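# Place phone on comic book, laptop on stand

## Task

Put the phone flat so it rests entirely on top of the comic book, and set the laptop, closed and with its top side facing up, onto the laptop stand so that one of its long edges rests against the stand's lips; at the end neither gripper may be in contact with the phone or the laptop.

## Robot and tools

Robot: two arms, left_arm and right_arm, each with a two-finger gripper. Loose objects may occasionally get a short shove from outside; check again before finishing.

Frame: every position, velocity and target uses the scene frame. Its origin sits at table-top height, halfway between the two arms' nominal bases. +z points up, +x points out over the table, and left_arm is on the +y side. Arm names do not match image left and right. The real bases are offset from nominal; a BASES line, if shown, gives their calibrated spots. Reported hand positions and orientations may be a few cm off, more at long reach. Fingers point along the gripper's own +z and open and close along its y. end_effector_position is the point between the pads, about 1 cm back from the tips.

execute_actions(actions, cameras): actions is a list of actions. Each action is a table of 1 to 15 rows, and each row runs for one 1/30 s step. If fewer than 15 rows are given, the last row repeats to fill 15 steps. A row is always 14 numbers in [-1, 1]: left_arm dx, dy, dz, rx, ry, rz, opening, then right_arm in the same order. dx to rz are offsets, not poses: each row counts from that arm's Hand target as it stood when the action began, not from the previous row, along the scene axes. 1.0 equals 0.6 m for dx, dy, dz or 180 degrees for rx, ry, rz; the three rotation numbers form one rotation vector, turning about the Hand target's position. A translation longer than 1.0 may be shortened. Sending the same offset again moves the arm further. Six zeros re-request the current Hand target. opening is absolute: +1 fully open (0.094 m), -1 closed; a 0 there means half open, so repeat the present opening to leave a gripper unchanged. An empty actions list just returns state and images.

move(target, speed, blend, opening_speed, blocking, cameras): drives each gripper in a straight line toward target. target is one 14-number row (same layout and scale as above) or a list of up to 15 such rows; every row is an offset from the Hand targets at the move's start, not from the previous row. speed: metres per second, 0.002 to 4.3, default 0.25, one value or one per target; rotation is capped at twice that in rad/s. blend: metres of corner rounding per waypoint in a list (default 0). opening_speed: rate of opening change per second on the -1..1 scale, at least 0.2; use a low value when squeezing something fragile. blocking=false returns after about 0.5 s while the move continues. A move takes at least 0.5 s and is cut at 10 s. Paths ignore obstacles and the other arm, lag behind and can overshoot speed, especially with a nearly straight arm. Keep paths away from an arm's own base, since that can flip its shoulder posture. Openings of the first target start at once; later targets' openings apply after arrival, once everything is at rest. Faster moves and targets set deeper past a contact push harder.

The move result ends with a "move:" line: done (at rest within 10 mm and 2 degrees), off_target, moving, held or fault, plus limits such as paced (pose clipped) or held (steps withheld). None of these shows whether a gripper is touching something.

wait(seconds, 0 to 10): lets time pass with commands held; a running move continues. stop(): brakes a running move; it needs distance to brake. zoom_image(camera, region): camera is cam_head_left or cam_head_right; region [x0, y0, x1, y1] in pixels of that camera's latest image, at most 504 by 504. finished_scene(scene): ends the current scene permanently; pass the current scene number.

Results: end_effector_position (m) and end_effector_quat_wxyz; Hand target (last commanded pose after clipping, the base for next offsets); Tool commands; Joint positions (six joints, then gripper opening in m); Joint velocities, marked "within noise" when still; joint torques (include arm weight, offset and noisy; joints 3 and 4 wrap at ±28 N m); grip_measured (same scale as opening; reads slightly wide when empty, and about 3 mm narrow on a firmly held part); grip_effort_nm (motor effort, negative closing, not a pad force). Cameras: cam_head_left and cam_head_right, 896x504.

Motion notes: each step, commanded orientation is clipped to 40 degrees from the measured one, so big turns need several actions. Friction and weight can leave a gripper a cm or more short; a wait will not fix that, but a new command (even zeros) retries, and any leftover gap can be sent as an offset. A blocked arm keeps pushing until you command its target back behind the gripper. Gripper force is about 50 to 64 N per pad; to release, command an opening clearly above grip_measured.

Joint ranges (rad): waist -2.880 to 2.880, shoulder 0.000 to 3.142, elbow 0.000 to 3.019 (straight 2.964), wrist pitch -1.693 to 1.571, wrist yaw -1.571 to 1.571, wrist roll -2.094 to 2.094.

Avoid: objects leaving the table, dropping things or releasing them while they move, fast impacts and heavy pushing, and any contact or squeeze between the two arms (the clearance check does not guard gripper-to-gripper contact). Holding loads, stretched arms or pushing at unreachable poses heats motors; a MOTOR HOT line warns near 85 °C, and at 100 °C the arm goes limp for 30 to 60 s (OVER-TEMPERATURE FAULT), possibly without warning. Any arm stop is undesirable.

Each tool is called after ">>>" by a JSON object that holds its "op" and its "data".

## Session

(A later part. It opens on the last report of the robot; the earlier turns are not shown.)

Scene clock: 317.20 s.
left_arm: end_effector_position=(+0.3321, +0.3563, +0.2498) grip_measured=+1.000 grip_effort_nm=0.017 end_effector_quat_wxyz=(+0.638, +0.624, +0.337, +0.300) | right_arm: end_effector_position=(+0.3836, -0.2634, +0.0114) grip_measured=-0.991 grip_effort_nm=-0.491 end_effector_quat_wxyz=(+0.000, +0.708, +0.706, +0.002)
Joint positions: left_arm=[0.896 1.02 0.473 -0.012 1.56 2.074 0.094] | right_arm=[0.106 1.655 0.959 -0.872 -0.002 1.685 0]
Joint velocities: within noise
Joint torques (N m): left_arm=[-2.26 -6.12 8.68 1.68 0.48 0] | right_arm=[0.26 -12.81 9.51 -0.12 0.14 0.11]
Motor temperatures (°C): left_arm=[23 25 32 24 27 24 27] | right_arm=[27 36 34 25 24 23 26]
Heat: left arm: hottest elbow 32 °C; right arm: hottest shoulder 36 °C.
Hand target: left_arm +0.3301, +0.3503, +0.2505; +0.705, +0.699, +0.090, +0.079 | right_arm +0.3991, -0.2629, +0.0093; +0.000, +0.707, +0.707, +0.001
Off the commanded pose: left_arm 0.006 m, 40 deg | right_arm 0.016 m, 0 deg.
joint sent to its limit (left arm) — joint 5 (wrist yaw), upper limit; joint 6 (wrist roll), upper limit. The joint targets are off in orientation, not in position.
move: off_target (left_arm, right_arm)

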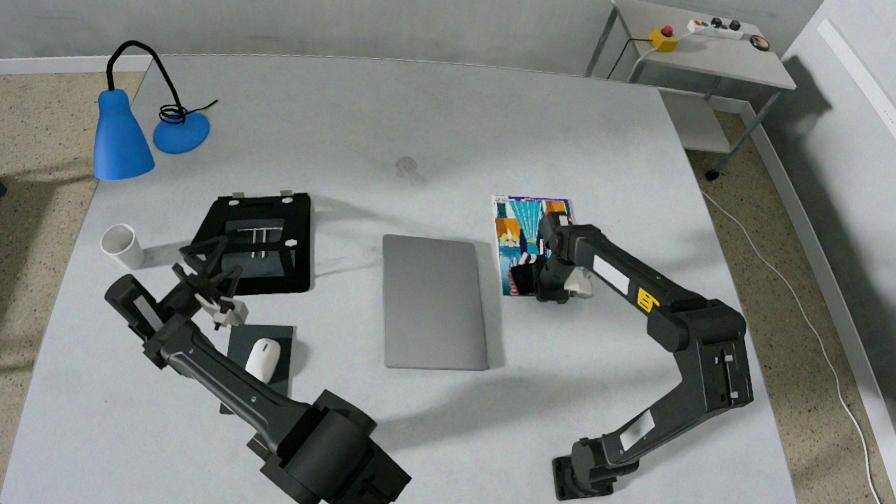

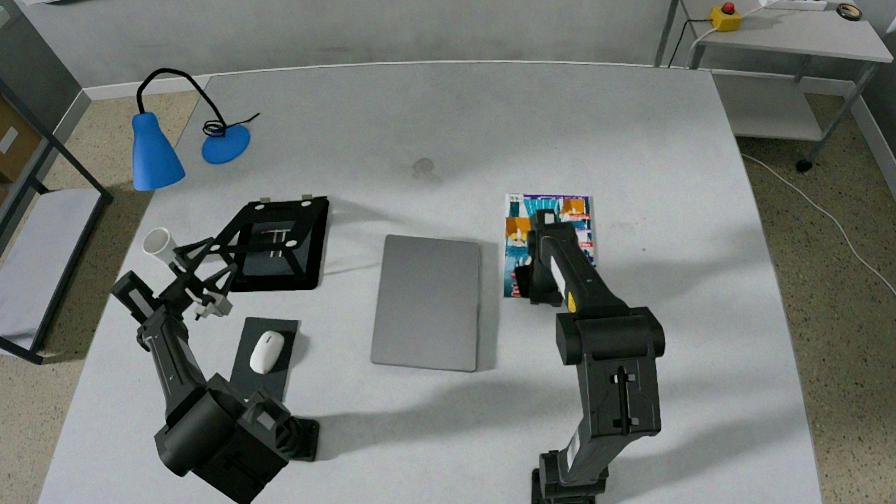

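>>> {"op": "move", "data": {"target": [[0,0,0,0,0,0,1,-0.05,0.02,0.0,0,0,0,-1],[0,0,0,0,0,0,1,-0.05,0.02,0.08,0,0,0,-1],[0,0,0,0,0,0,1,-0.05,0.02,0.003,0,0,0,-1],[0,0,0,0,0,0,1,0.035,0.02,0.003,0,0,0,-1]], "speed": 0.12}}

>>> {"op": "zoom_image", "data": {"camera": "cam_head_left", "region": [480, 200, 640, 360]}}

>>> {"op": "zoom_image", "data": {"camera": "cam_head_right", "region": [480, 200, 640, 360]}}

Scene clock: 323.37 s.
left_arm: end_effector_position=(+0.3321, +0.3563, +0.2498) grip_measured=+1.000 grip_effort_nm=0.022 end_effector_quat_wxyz=(+0.638, +0.624, +0.337, +0.300) | right_arm: end_effector_position=(+0.3970, -0.2521, +0.0118) grip_measured=-0.991 grip_effort_nm=-0.486 end_effector_quat_wxyz=(-0.005, +0.708, +0.706, -0.007)
Joint positions: left_arm=[0.896 1.02 0.473 -0.012 1.56 2.074 0.094] | right_arm=[0.129 1.696 1.017 -0.907 0 1.708 0]
Joint velocities: within noise
Joint torques (N m): left_arm=[-2.55 -7.36 8.79 1.78 0.37 -0.04] | right_arm=[0.09 -12.98 10.21 0.09 0.08 0.1]
Motor temperatures (°C): left_arm=[23 25 32 24 27 24 27] | right_arm=[27 35 34 25 24 23 26]
Heat: left arm: hottest elbow 32 °C; right arm: hottest shoulder 35 °C.
Hand target: left_arm +0.3301, +0.3503, +0.2505; +0.705, +0.699, +0.090, +0.079 | right_arm +0.4203, -0.2508, +0.0112; +0.000, +0.707, +0.707, +0.001
Off the commanded pose: left_arm 0.006 m, 40 deg | right_arm 0.023 m, 1 deg.
joint sent to its limit (left arm) — joint 5 (wrist yaw), upper limit; joint 6 (wrist roll), upper limit. The joint targets are off in orientation, not in position.
move: off_target (left_arm, right_arm)

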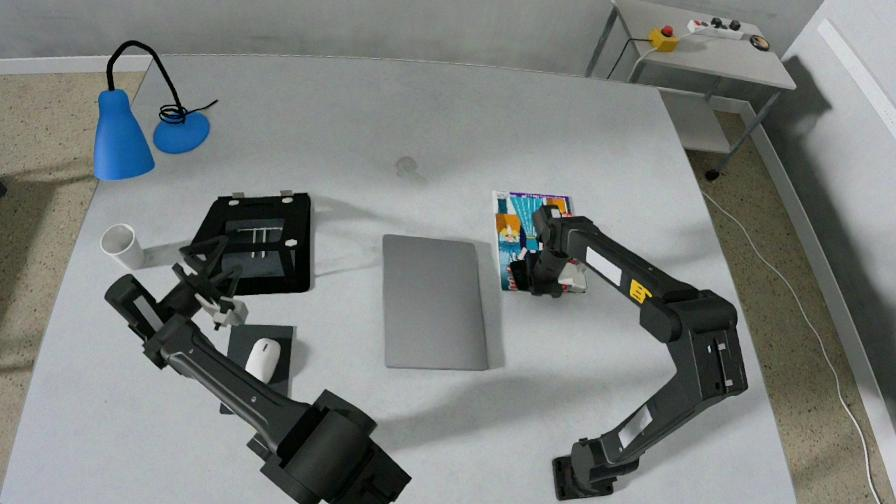

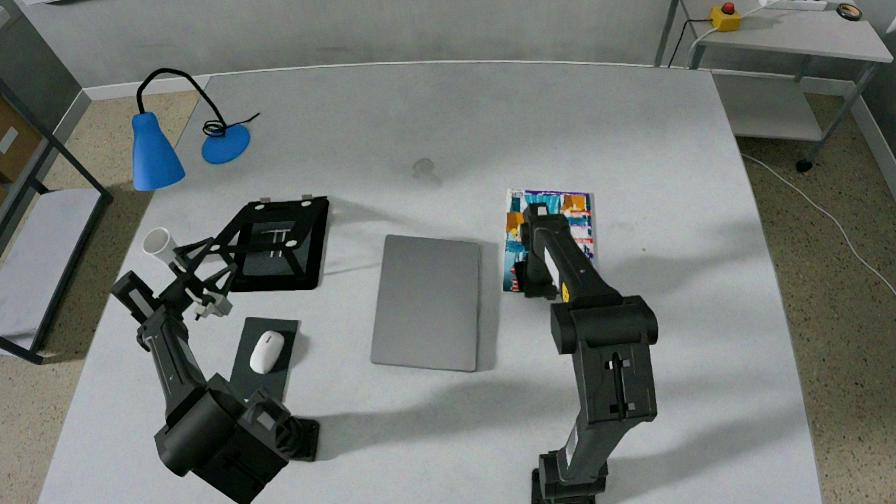

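Scaled by 3.150.

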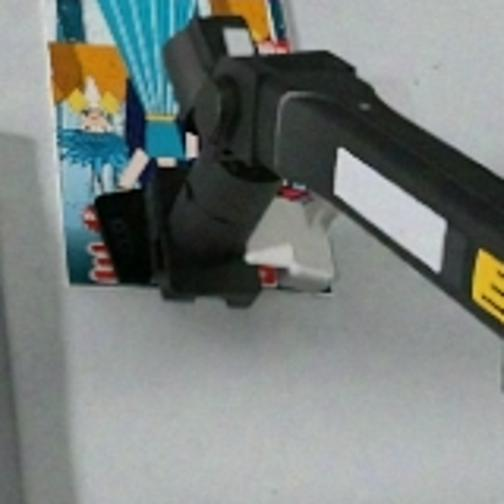

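Scaled by 3.150.

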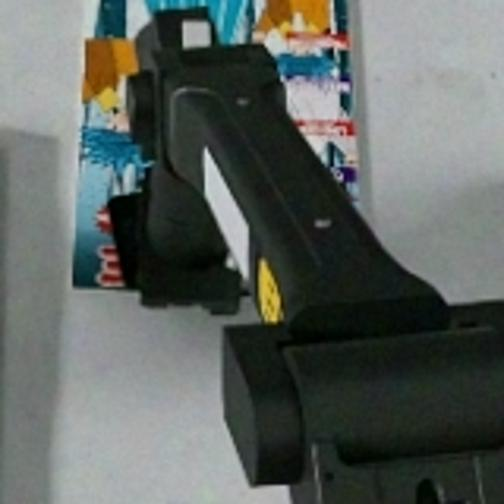

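>>> {"op": "move", "data": {"target": [[0,0,0,0,0,0,1,-0.09,0.01,0.0,0,0,0,-1],[0,0,0,0,0,0,1,-0.09,0.01,0.08,0,0,0,-1],[0,0,0,0,0,0,1,-0.07,0.01,0.013,0,0,0,-1],[0,0,0,0,0,0,1,0.025,0.01,0.013,0,0,0,-1]], "speed": 0.12}}

>>> {"op": "zoom_image", "data": {"camera": "cam_head_left", "region": [480, 200, 640, 360]}}

>>> {"op": "zoom_image", "data": {"camera": "cam_head_right", "region": [480, 200, 640, 360]}}

Scene clock: 329.23 s.
left_arm: end_effector_position=(+0.3321, +0.3563, +0.2498) grip_measured=+1.000 grip_effort_nm=0.022 end_effector_quat_wxyz=(+0.638, +0.624, +0.337, +0.300) | right_arm: end_effector_position=(+0.4156, -0.2439, +0.0164) grip_measured=-0.991 grip_effort_nm=-0.486 end_effector_quat_wxyz=(-0.003, +0.707, +0.708, -0.004)
Joint positions: left_arm=[0.896 1.02 0.473 -0.012 1.56 2.074 0.094] | right_arm=[0.142 1.728 1.076 -0.93 0 1.717 0]
Joint velocities: within noise
Joint torques (N m): left_arm=[-2.26 -6.89 8.62 1.62 0.45 -0.03] | right_arm=[-0.15 -14.86 10 -0.17 0.08 0.09]
Motor temperatures (°C): left_arm=[23 25 32 24 27 24 27] | right_arm=[27 35 35 25 24 23 26]
Heat: left arm: hottest elbow 32 °C; right arm: hottest shoulder 35 °C.
Hand target: left_arm +0.3301, +0.3503, +0.2505; +0.705, +0.699, +0.090, +0.079 | right_arm +0.4351, -0.2449, +0.0189; +0.000, +0.707, +0.707, +0.001
Off the commanded pose: left_arm 0.006 m, 40 deg | right_arm 0.020 m, 1 deg.
joint sent to its limit (left arm) — joint 5 (wrist yaw), upper limit; joint 6 (wrist roll), upper limit. The joint targets are off in orientation, not in position.
move: off_target (left_arm, right_arm)

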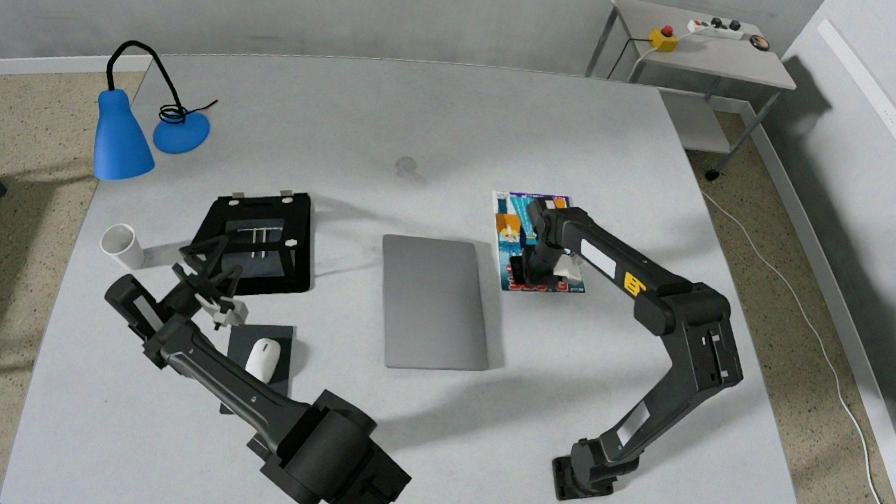

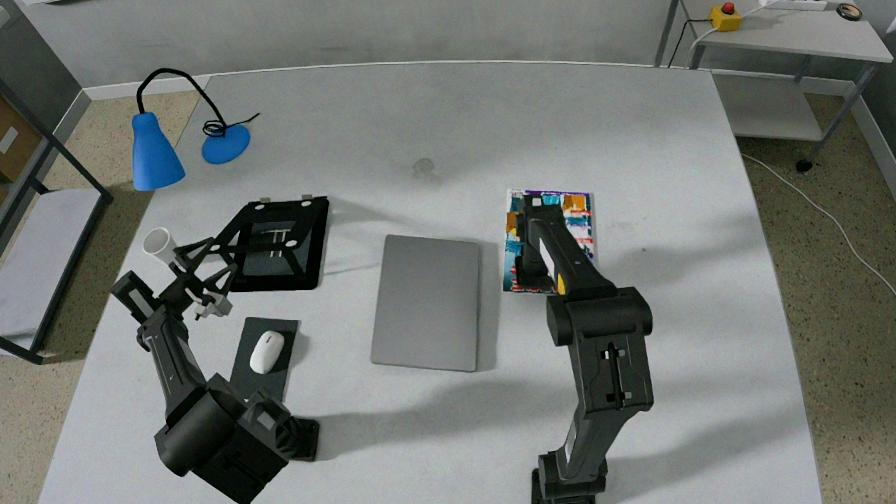

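Scaled by 3.150.

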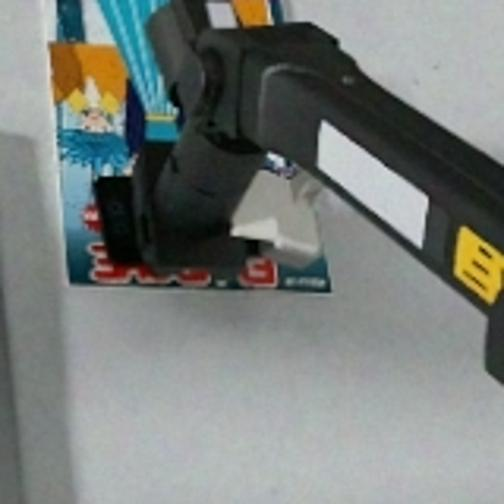

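Scaled by 3.150.

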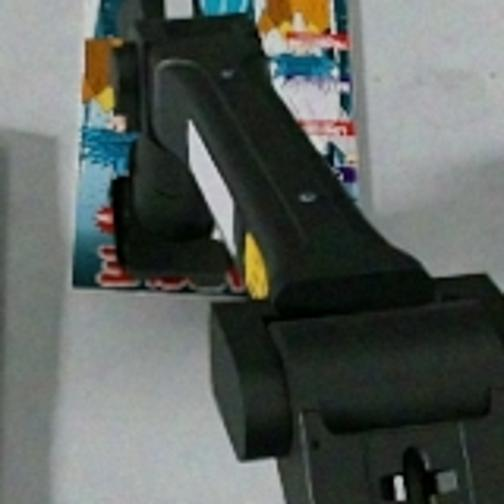

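>>> {"op": "move", "data": {"target": [[0,0,0,0,0,0,1,-0.04,0.0,0.0,0,0,0,-1],[0,0,0,0,0,0,1,-0.04,0,0.2,0,0,0,-1],[0,0,0,0,0,0,1,-0.3,-0.4,0.2,0,0,0,-1]], "speed": 0.3}}

>>> {"op": "zoom_image", "data": {"camera": "cam_head_left", "region": [480, 180, 600, 300]}}

>>> {"op": "zoom_image", "data": {"camera": "cam_head_right", "region": [490, 180, 610, 300]}}

Scene clock: 335.13 s.
left_arm: end_effector_position=(+0.3321, +0.3563, +0.2498) grip_measured=+1.000 grip_effort_nm=0.017 end_effector_quat_wxyz=(+0.638, +0.624, +0.337, +0.300) | right_arm: end_effector_position=(+0.2618, -0.4854, +0.1386) grip_measured=-0.991 grip_effort_nm=-0.491 end_effector_quat_wxyz=(+0.005, +0.707, +0.708, +0.001)
Joint positions: left_arm=[0.896 1.02 0.473 -0.012 1.56 2.074 0.094] | right_arm=[-0.548 1.278 0.935 -1.218 0.001 1.026 0]
Joint velocities: within noise
Joint torques (N m): left_arm=[-2.61 -7.71 8.68 1.87 0.47 0.01] | right_arm=[-0.21 -11.11 7.31 -0.24 0.02 0.06]
Motor temperatures (°C): left_arm=[23 25 32 24 27 24 27] | right_arm=[27 35 35 25 24 23 26]
Heat: left arm: hottest elbow 32 °C; right arm: hottest shoulder 35 °C.
Hand target: left_arm +0.3301, +0.3503, +0.2505; +0.705, +0.699, +0.090, +0.079 | right_arm +0.2551, -0.4850, +0.1388; +0.000, +0.707, +0.707, +0.001
Off the commanded pose: left_arm 0.006 m, 40 deg | right_arm 0.007 m, 1 deg.
joint sent to its limit (left arm) — joint 5 (wrist yaw), upper limit; joint 6 (wrist roll), upper limit. The joint targets are off in orientation, not in position.
move: off_target (left_arm)

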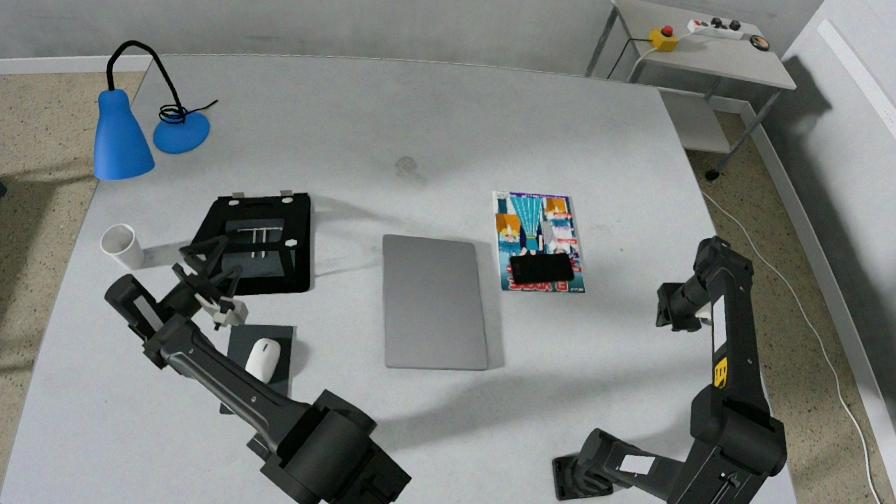

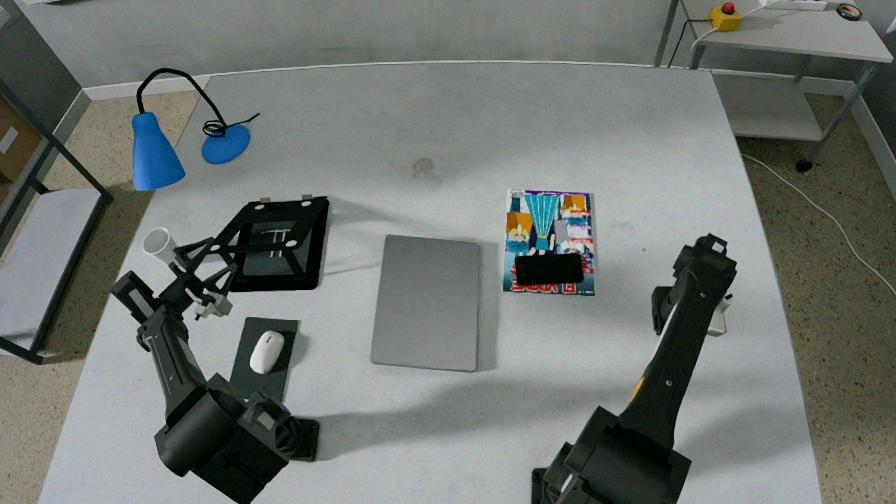

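Scaled by 4.200.

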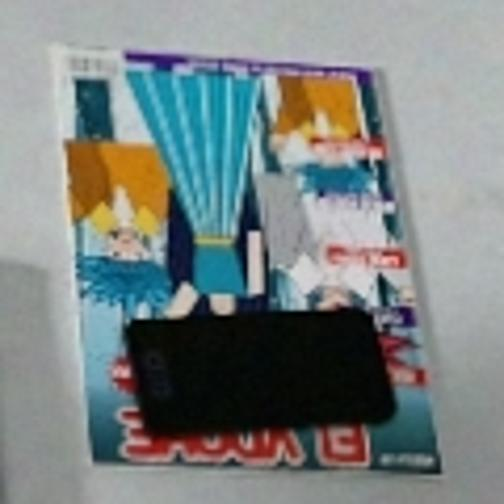

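Scaled by 4.200.

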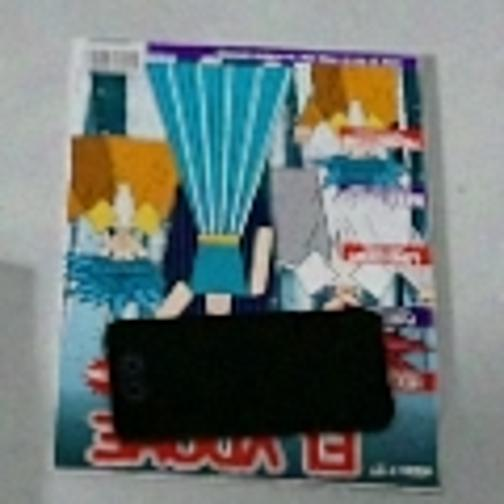

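>>> {"op": "move", "data": {"target": [[0,-0.1,0.1,-0.12,0.98,0,1,0,0,0,0,0,0,-1],[0.033,-0.217,-0.05,-0.12,0.98,0,1,0,0,0,0,0,0,-1]], "speed": 0.35}}

>>> {"op": "zoom_image", "data": {"camera": "cam_head_left", "region": [250, 180, 450, 380]}}

>>> {"op": "zoom_image", "data": {"camera": "cam_head_right", "region": [250, 180, 450, 380]}}

Scene clock: 351.47 s.
left_arm: end_effector_position=(+0.3450, +0.2210, +0.2140) grip_measured=+1.000 grip_effort_nm=-0.007 end_effector_quat_wxyz=(+0.103, -0.104, +0.777, -0.613) | right_arm: end_effector_position=(+0.2618, -0.4854, +0.1386) grip_measured=-0.991 grip_effort_nm=-0.481 end_effector_quat_wxyz=(+0.005, +0.706, +0.708, +0.001)
Joint positions: left_arm=[0.454 1.392 0.829 -1.669 1.278 0.716 0.094] | right_arm=[-0.548 1.278 0.935 -1.218 0.001 1.026 0]
Joint velocities: within noise
Joint torques (N m): left_arm=[-2.78 -10.11 10.18 -1.29 0.36 0.23] | right_arm=[-0.15 -11.22 7.27 -0.27 0.02 0.09]
Motor temperatures (°C): left_arm=[23 25 32 24 27 24 27] | right_arm=[27 35 36 25 24 23 26]
Heat: left arm: hottest elbow 32 °C; right arm: hottest elbow 36 °C.
Hand target: left_arm +0.3500, +0.2200, +0.2204; +0.010, +0.007, +0.711, -0.703 | right_arm +0.2551, -0.4850, +0.1388; +0.000, +0.707, +0.707, +0.001
Off the commanded pose: left_arm 0.008 m, 21 deg | right_arm 0.007 m, 1 deg.
joint sent to its limit (left arm) — joint 4 (wrist pitch), lower limit. The joint targets are off in orientation, not in position.
move: off_target (left_arm); limits=paced

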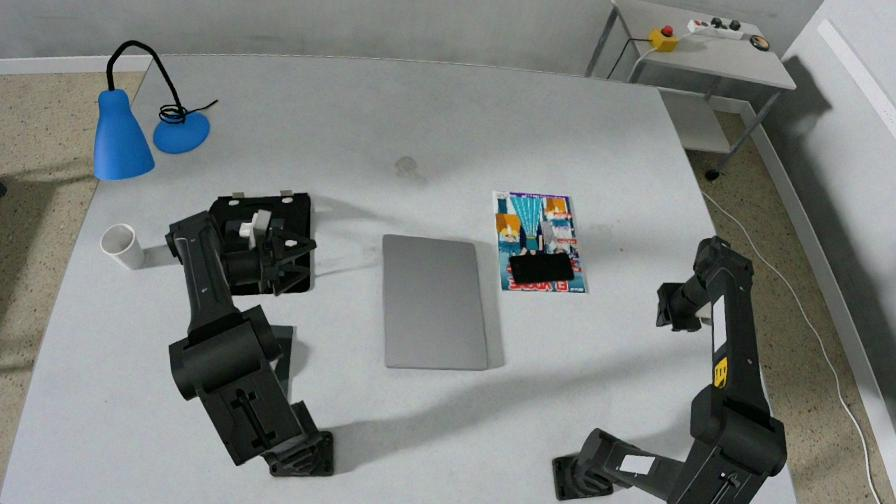

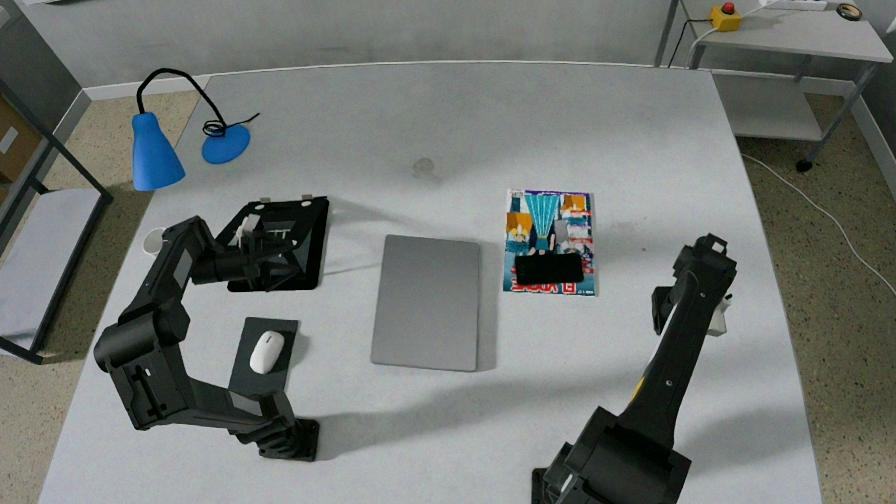

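Scaled by 2.520.

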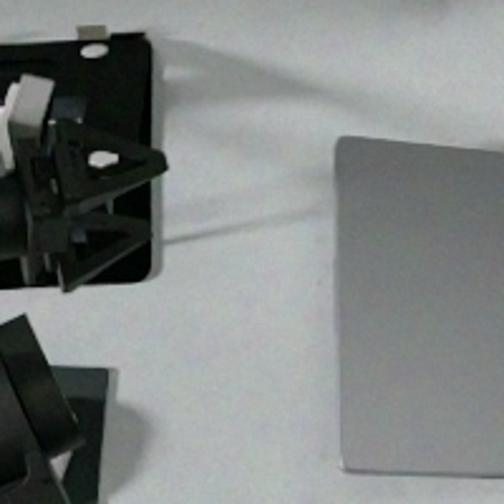

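Scaled by 2.520.

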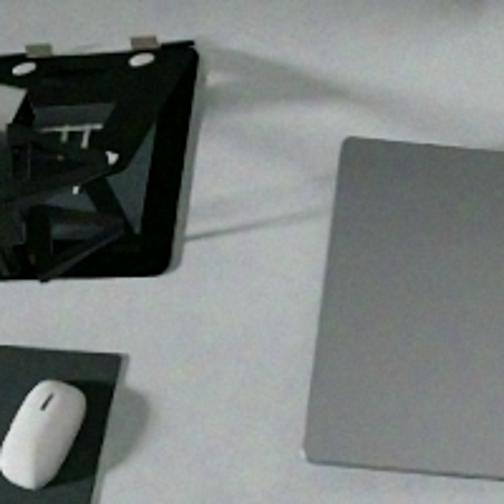

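>>> {"op": "move", "data": {"target": [-0.05,-0.1,-0.17,0,0,0,0.5,0,0,0,0,0,0,-1], "speed": 0.2}}

>>> {"op": "zoom_image", "data": {"camera": "cam_head_left", "region": [250, 180, 450, 380]}}

>>> {"op": "zoom_image", "data": {"camera": "cam_head_right", "region": [250, 180, 450, 380]}}

Scene clock: 363.77 s.
left_arm: end_effector_position=(+0.3314, +0.1708, +0.1391) grip_measured=+0.502 grip_effort_nm=-0.085 end_effector_quat_wxyz=(+0.113, +0.038, +0.752, -0.648) | right_arm: end_effector_position=(+0.2618, -0.4854, +0.1386) grip_measured=-0.991 grip_effort_nm=-0.481 end_effector_quat_wxyz=(+0.005, +0.706, +0.708, +0.001)
Joint positions: left_arm=[0.307 1.658 0.754 -1.67 1.319 1.24 0.071] | right_arm=[-0.548 1.278 0.935 -1.218 0.001 1.026 0]
Joint velocities: within noise
Joint torques (N m): left_arm=[-3.55 -5.36 3.26 -1.32 -0.37 -0.83] | right_arm=[-0.21 -11.22 7.28 -0.25 0.02 0.09]
Motor temperatures (°C): left_arm=[23 25 32 24 27 24 27] | right_arm=[27 34 36 25 24 23 26]
Heat: left arm: hottest elbow 32 °C; right arm: hottest elbow 36 °C.
Hand target: left_arm +0.3199, +0.1600, +0.1184; +0.010, +0.007, +0.711, -0.703 | right_arm +0.2551, -0.4850, +0.1388; +0.000, +0.707, +0.707, +0.001
Off the commanded pose: left_arm 0.026 m, 15 deg | right_arm 0.007 m, 1 deg.
joint sent to its limit (left arm) — joint 4 (wrist pitch), lower limit. The joint targets are off in orientation, not in position.
move: off_target (left_arm)

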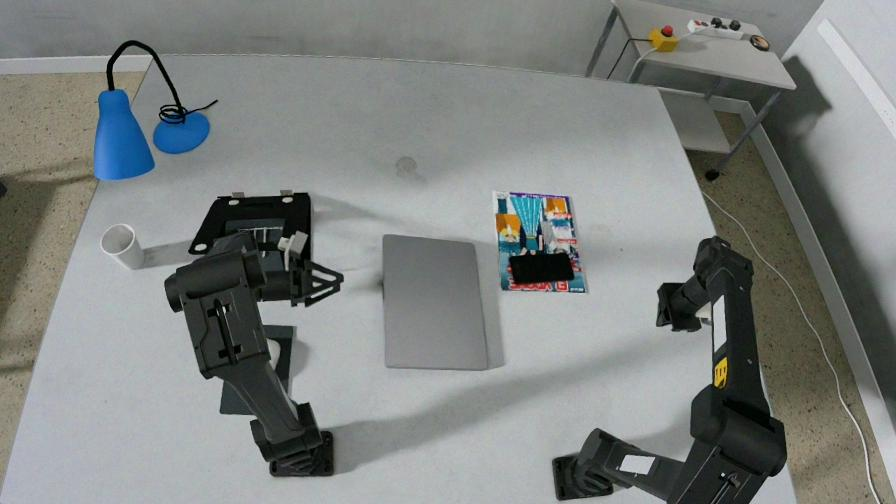

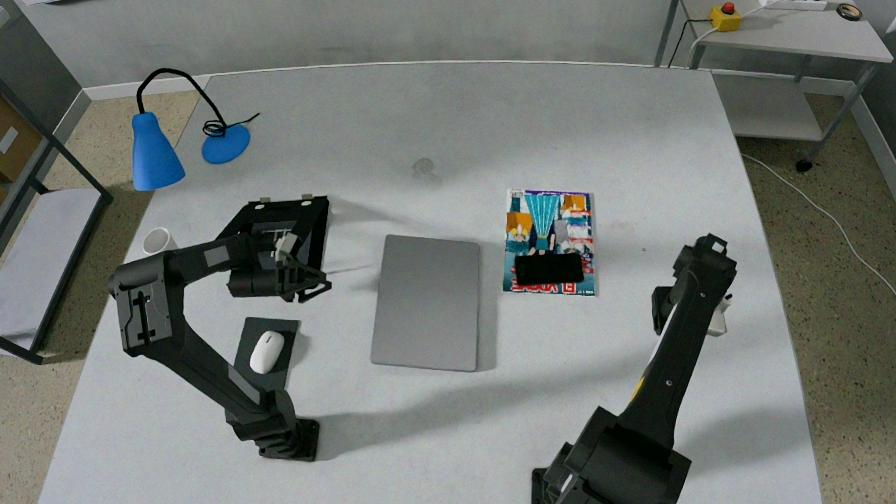

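Scaled by 2.520.

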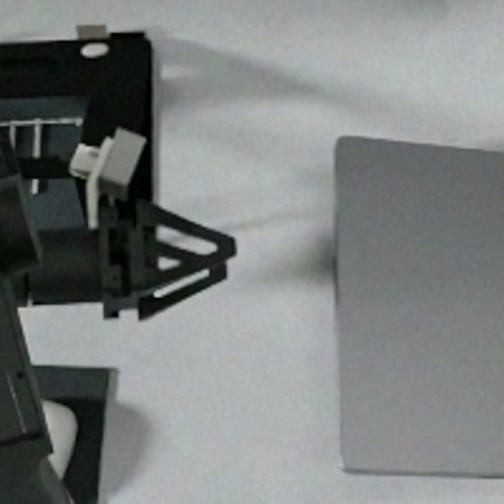

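Scaled by 2.520.

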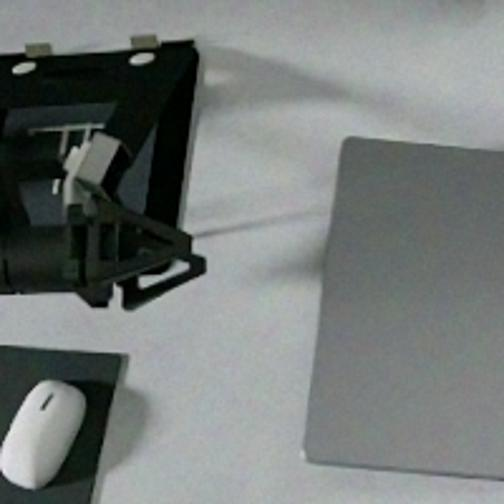

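>>> {"op": "move", "data": {"target": [0.02,0.1,0.25,0.466,-0.1685,0.0863,0.5,0,0,0,0,0,0,-1], "speed": 0.4, "cameras": ["cam_head_left"]}}

Scene clock: 380.57 s.
left_arm: end_effector_position=(+0.3122, +0.2243, +0.2298) grip_measured=+0.502 grip_effort_nm=-0.085 end_effector_quat_wxyz=(+0.214, +0.088, +0.973, -0.027) | right_arm: end_effector_position=(+0.2618, -0.4854, +0.1386) grip_measured=-0.991 grip_effort_nm=-0.481 end_effector_quat_wxyz=(+0.005, +0.706, +0.708, +0.001)
Joint positions: left_arm=[-0.04 0.774 0.798 -1.169 0.086 0.15 0.071] | right_arm=[-0.548 1.278 0.935 -1.218 0.001 1.026 0]
Joint velocities: within noise
Joint torques (N m): left_arm=[-2.67 -3.37 18.26 1.58 -0.11 -0.08] | right_arm=[-0.15 -11.28 7.25 -0.25 0.02 0.09]
Motor temperatures (°C): left_arm=[23 25 31 24 27 24 27] | right_arm=[27 34 36 25 24 23 26]
Heat: left arm: hottest elbow 31 °C; right arm: hottest elbow 36 °C.
Hand target: left_arm +0.3320, +0.2200, +0.2685; +0.257, +0.092, +0.962, -0.024 | right_arm +0.2551, -0.4850, +0.1388; +0.000, +0.707, +0.707, +0.001
Off the commanded pose: left_arm 0.044 m, 5 deg | right_arm 0.007 m, 1 deg.
move: off_target (left_arm)
Images, in order (width x height): cam_head_left 896x504.

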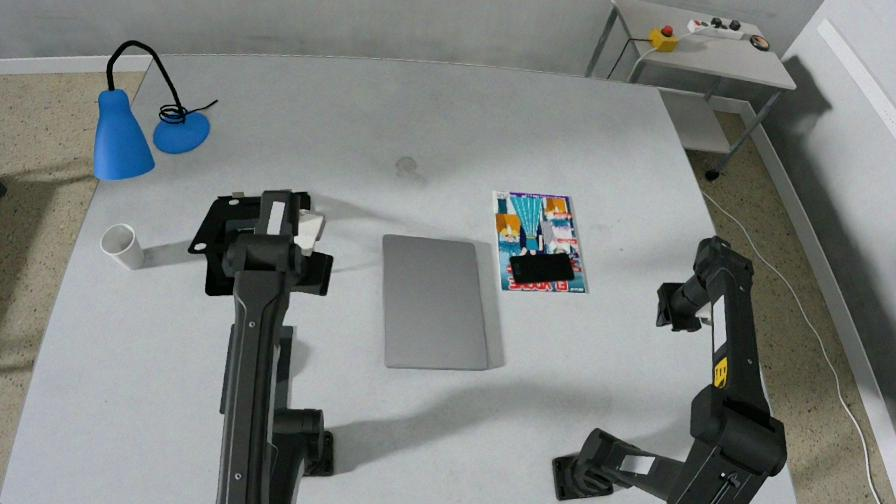

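>>> {"op": "move", "data": {"target": [0.0,0,-0.1,-0.466,0.1685,-0.0863,0.5,0,0,0,0,0,0,-1], "speed": 0.3}}

Scene clock: 386.63 s.
left_arm: end_effector_position=(+0.3347, +0.2162, +0.2107) grip_measured=+0.502 grip_effort_nm=-0.081 end_effector_quat_wxyz=(+0.114, -0.067, +0.790, -0.599) | right_arm: end_effector_position=(+0.2618, -0.4854, +0.1386) grip_measured=-0.991 grip_effort_nm=-0.481 end_effector_quat_wxyz=(+0.005, +0.706, +0.708, +0.001)
Joint positions: left_arm=[0.448 1.368 0.812 -1.666 1.242 0.783 0.071] | right_arm=[-0.548 1.278 0.935 -1.218 0.001 1.025 0]
Joint velocities: within noise
Joint torques (N m): left_arm=[0.26 -8.82 6.98 -1.07 0.64 -0.05] | right_arm=[-0.21 -11.22 7.28 -0.25 0.02 0.09]
Motor temperatures (°C): left_arm=[23 25 33 24 27 24 26] | right_arm=[27 34 36 25 24 23 26]
Heat: left arm: hottest elbow 33 °C; right arm: hottest elbow 36 °C.
Hand target: left_arm +0.3319, +0.2199, +0.2084; +0.010, +0.006, +0.711, -0.703 | right_arm +0.2551, -0.4850, +0.1388; +0.000, +0.707, +0.707, +0.001
Off the commanded pose: left_arm 0.005 m, 21 deg | right_arm 0.007 m, 1 deg.
joint sent to its limit (left arm) — joint 4 (wrist pitch), lower limit. The joint targets are off in orientation, not in position.
move: off_target (left_arm)

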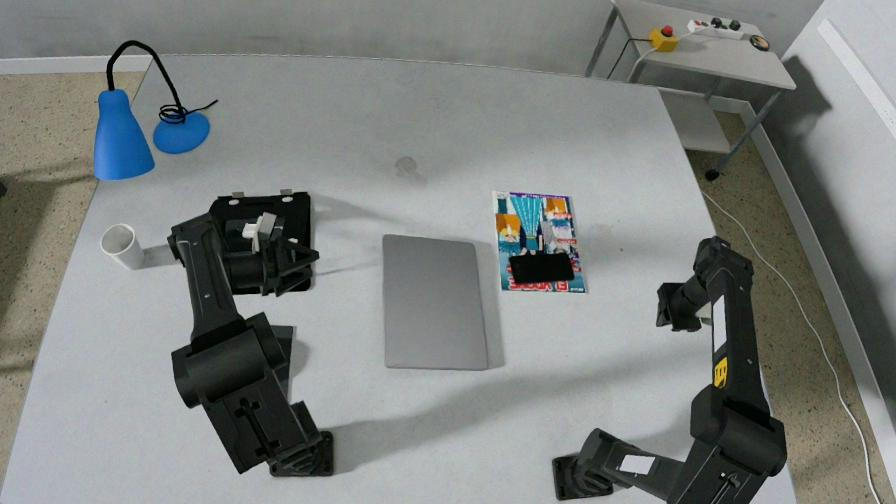

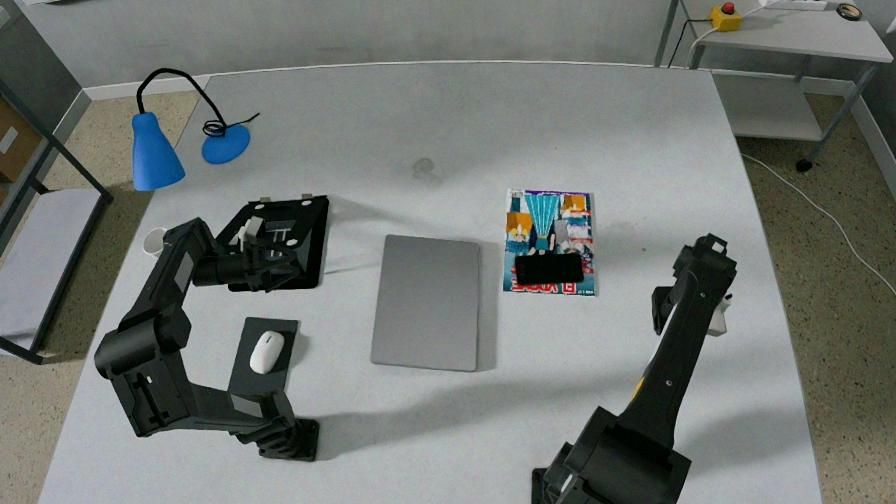

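>>> {"op": "move", "data": {"target": [[-0.087,-0.117,-0.05,0,0,0.25,0.5,0,0,0,0,0,0,-1],[-0.087,-0.117,-0.1,0,0,0.111,0.5,0,0,0,0,0,0,-1]], "speed": 0.3}}

Scene clock: 396.03 s.
left_arm: end_effector_position=(+0.2829, +0.1550, +0.1519) grip_measured=+0.502 grip_effort_nm=-0.085 end_effector_quat_wxyz=(+0.136, -0.117, +0.701, -0.690) | right_arm: end_effector_position=(+0.2618, -0.4854, +0.1386) grip_measured=-0.991 grip_effort_nm=-0.486 end_effector_quat_wxyz=(+0.005, +0.706, +0.708, +0.001)
Joint positions: left_arm=[0.338 1.337 0.449 -1.191 1.559 0.538 0.071] | right_arm=[-0.548 1.278 0.935 -1.218 0.001 1.025 0]
Joint velocities: within noise
Joint torques (N m): left_arm=[-1.96 -6.42 5.15 0.14 0.63 0.07] | right_arm=[-0.26 -11.28 7.25 -0.25 0.02 0.09]
Motor temperatures (°C): left_arm=[23 25 32 24 27 24 26] | right_arm=[27 34 36 25 24 23 26]
Heat: left arm: hottest elbow 32 °C; right arm: hottest elbow 36 °C.
Hand target: left_arm +0.2797, +0.1498, +0.1484; +0.132, -0.117, +0.701, -0.691 | right_arm +0.2551, -0.4850, +0.1388; +0.000, +0.707, +0.707, +0.001
Off the commanded pose: left_arm 0.007 m, 1 deg | right_arm 0.007 m, 1 deg.
joint sent to its limit (left arm) — joint 5 (wrist yaw), upper limit. The joint targets still meet the commanded pose.
move: done

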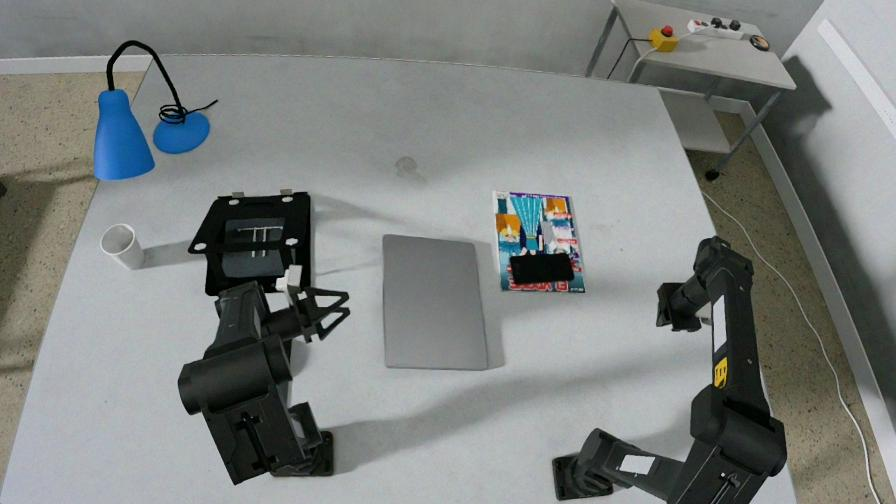

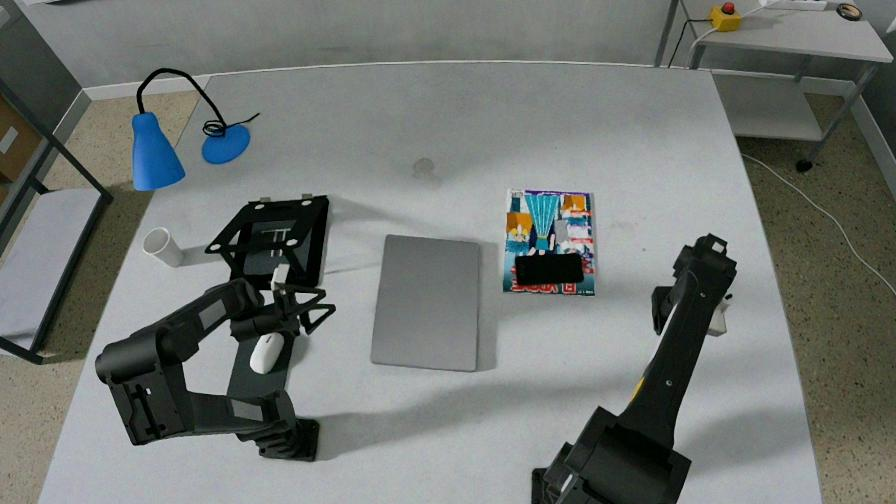

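>>> {"op": "move", "data": {"target": [0.05,-0.083,-0.09,0,0,0,0.5,0,0,0,0,0,0,-1], "speed": 0.2}}

>>> {"op": "zoom_image", "data": {"camera": "cam_head_left", "region": [300, 220, 460, 380]}}

>>> {"op": "zoom_image", "data": {"camera": "cam_head_right", "region": [300, 220, 460, 380]}}

Scene clock: 401.20 s.
left_arm: end_effector_position=(+0.2990, +0.1040, +0.0933) grip_measured=+0.502 grip_effort_nm=-0.085 end_effector_quat_wxyz=(+0.045, -0.043, +0.709, -0.702) | right_arm: end_effector_position=(+0.2618, -0.4854, +0.1386) grip_measured=-0.991 grip_effort_nm=-0.481 end_effector_quat_wxyz=(+0.005, +0.706, +0.708, +0.001)
Joint positions: left_arm=[0.101 1.649 0.53 -0.973 1.56 0.523 0.071] | right_arm=[-0.548 1.278 0.935 -1.218 0.001 1.025 0]
Joint velocities: within noise
Joint torques (N m): left_arm=[-2.78 -8.76 6.82 0.2 0.6 0] | right_arm=[-0.26 -11.22 7.27 -0.24 0.03 0.09]
Motor temperatures (°C): left_arm=[23 25 32 24 27 24 26] | right_arm=[27 34 36 25 24 23 26]
Heat: left arm: hottest elbow 32 °C; right arm: hottest elbow 36 °C.
Hand target: left_arm +0.3097, +0.0999, +0.0944; +0.132, -0.117, +0.701, -0.691 | right_arm +0.2551, -0.4850, +0.1388; +0.000, +0.707, +0.707, +0.001
Off the commanded pose: left_arm 0.012 m, 13 deg | right_arm 0.007 m, 1 deg.
joint sent to its limit (left arm) — joint 5 (wrist yaw), upper limit. The joint targets are off in orientation, not in position.
move: off_target (left_arm)

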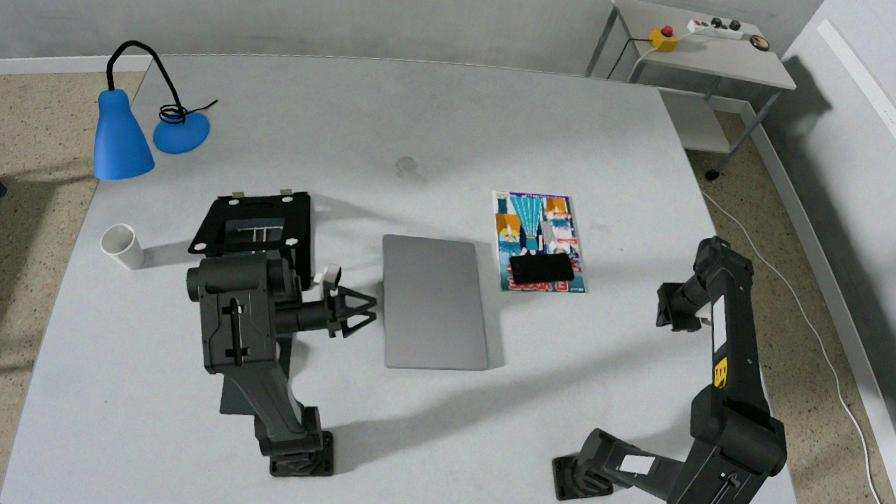

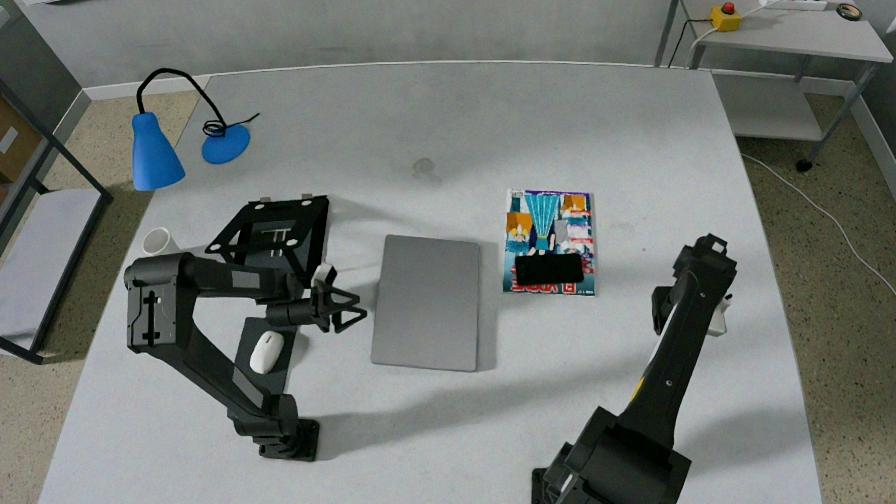

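Scaled by 3.150.

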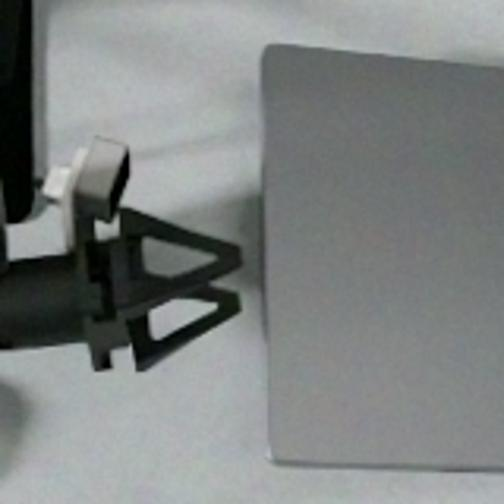

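Scaled by 3.150.

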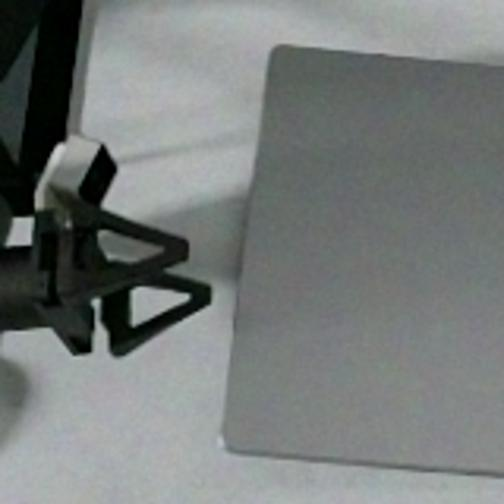

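>>> {"op": "move", "data": {"target": [0.06,0.0,-0.05,0.084,0.03,0,0.0,0,0,0,0,0,0,-1], "speed": 0.15}}

>>> {"op": "zoom_image", "data": {"camera": "cam_head_left", "region": [300, 220, 460, 380]}}

>>> {"op": "zoom_image", "data": {"camera": "cam_head_right", "region": [300, 220, 460, 380]}}

Scene clock: 418.80 s.
left_arm: end_effector_position=(+0.3495, +0.1048, +0.0637) grip_measured=+0.002 grip_effort_nm=-0.085 end_effector_quat_wxyz=(+0.113, -0.137, +0.791, -0.585) | right_arm: end_effector_position=(+0.2618, -0.4854, +0.1386) grip_measured=-0.991 grip_effort_nm=-0.481 end_effector_quat_wxyz=(+0.005, +0.706, +0.708, +0.001)
Joint positions: left_arm=[0.034 1.469 0.326 0.345 1.155 -0.798 0.047] | right_arm=[-0.548 1.278 0.935 -1.218 0.001 1.025 0]
Joint velocities: within noise
Joint torques (N m): left_arm=[-2.9 -8.64 4.67 1.94 0.26 -0.07] | right_arm=[-0.21 -11.34 7.27 -0.25 0.02 0.09]
Motor temperatures (°C): left_arm=[23 26 31 24 28 24 26] | right_arm=[27 34 36 25 24 23 26]
Heat: left arm: hottest elbow 31 °C; right arm: hottest elbow 36 °C.
Hand target: left_arm +0.3458, +0.1000, +0.0645; +0.113, -0.131, +0.791, -0.587 | right_arm +0.2551, -0.4850, +0.1388; +0.000, +0.707, +0.707, +0.001
Off the commanded pose: left_arm 0.006 m, 1 deg | right_arm 0.007 m, 1 deg.
move: done

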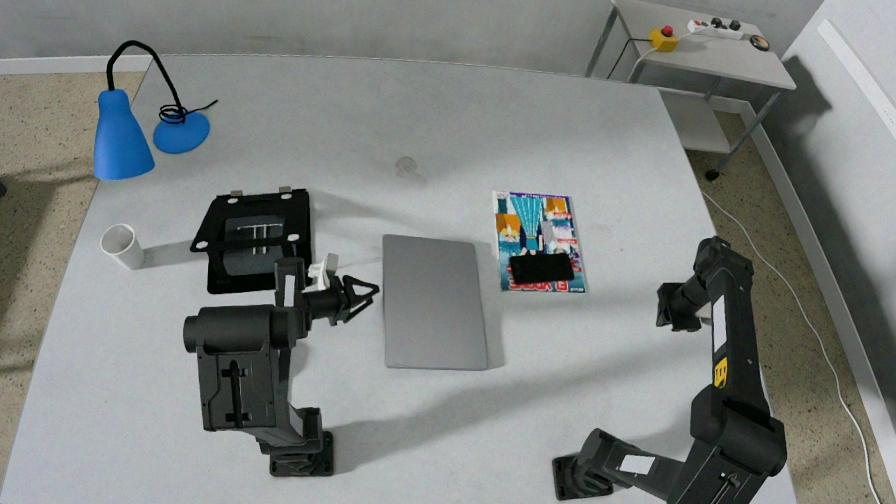

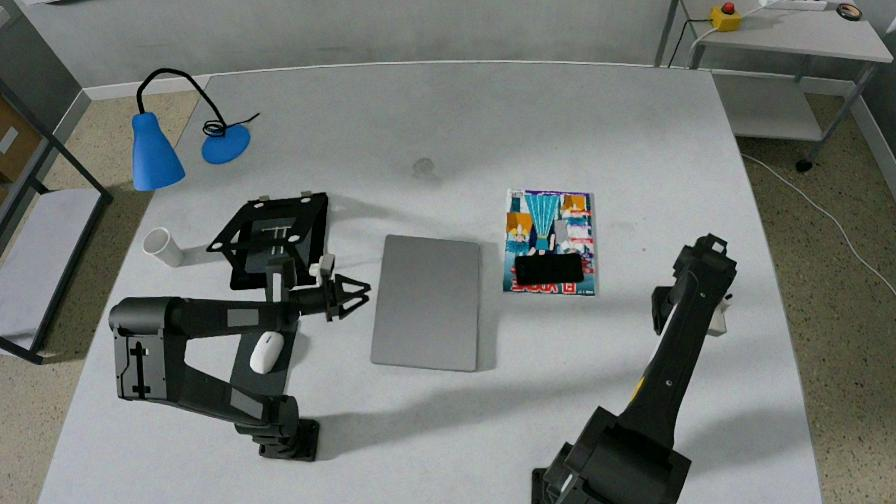

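Scaled by 3.150.

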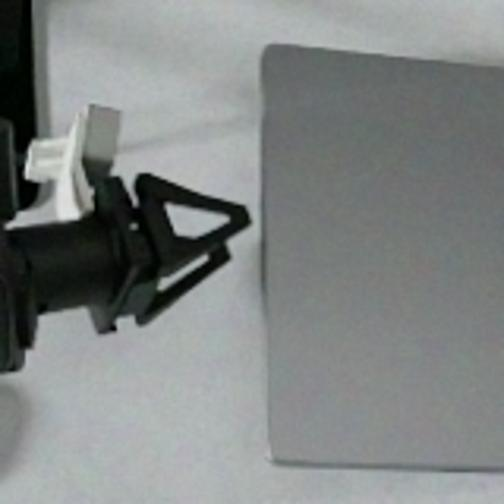

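Scaled by 3.150.

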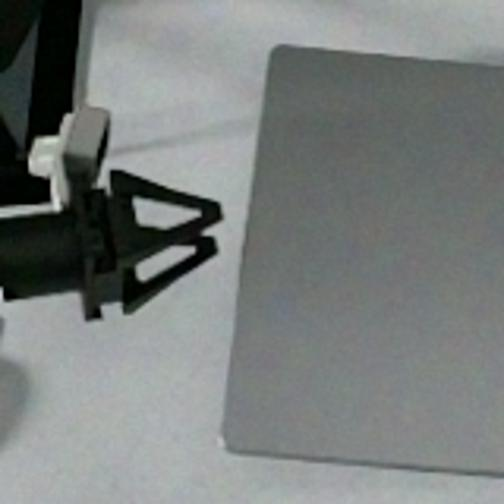

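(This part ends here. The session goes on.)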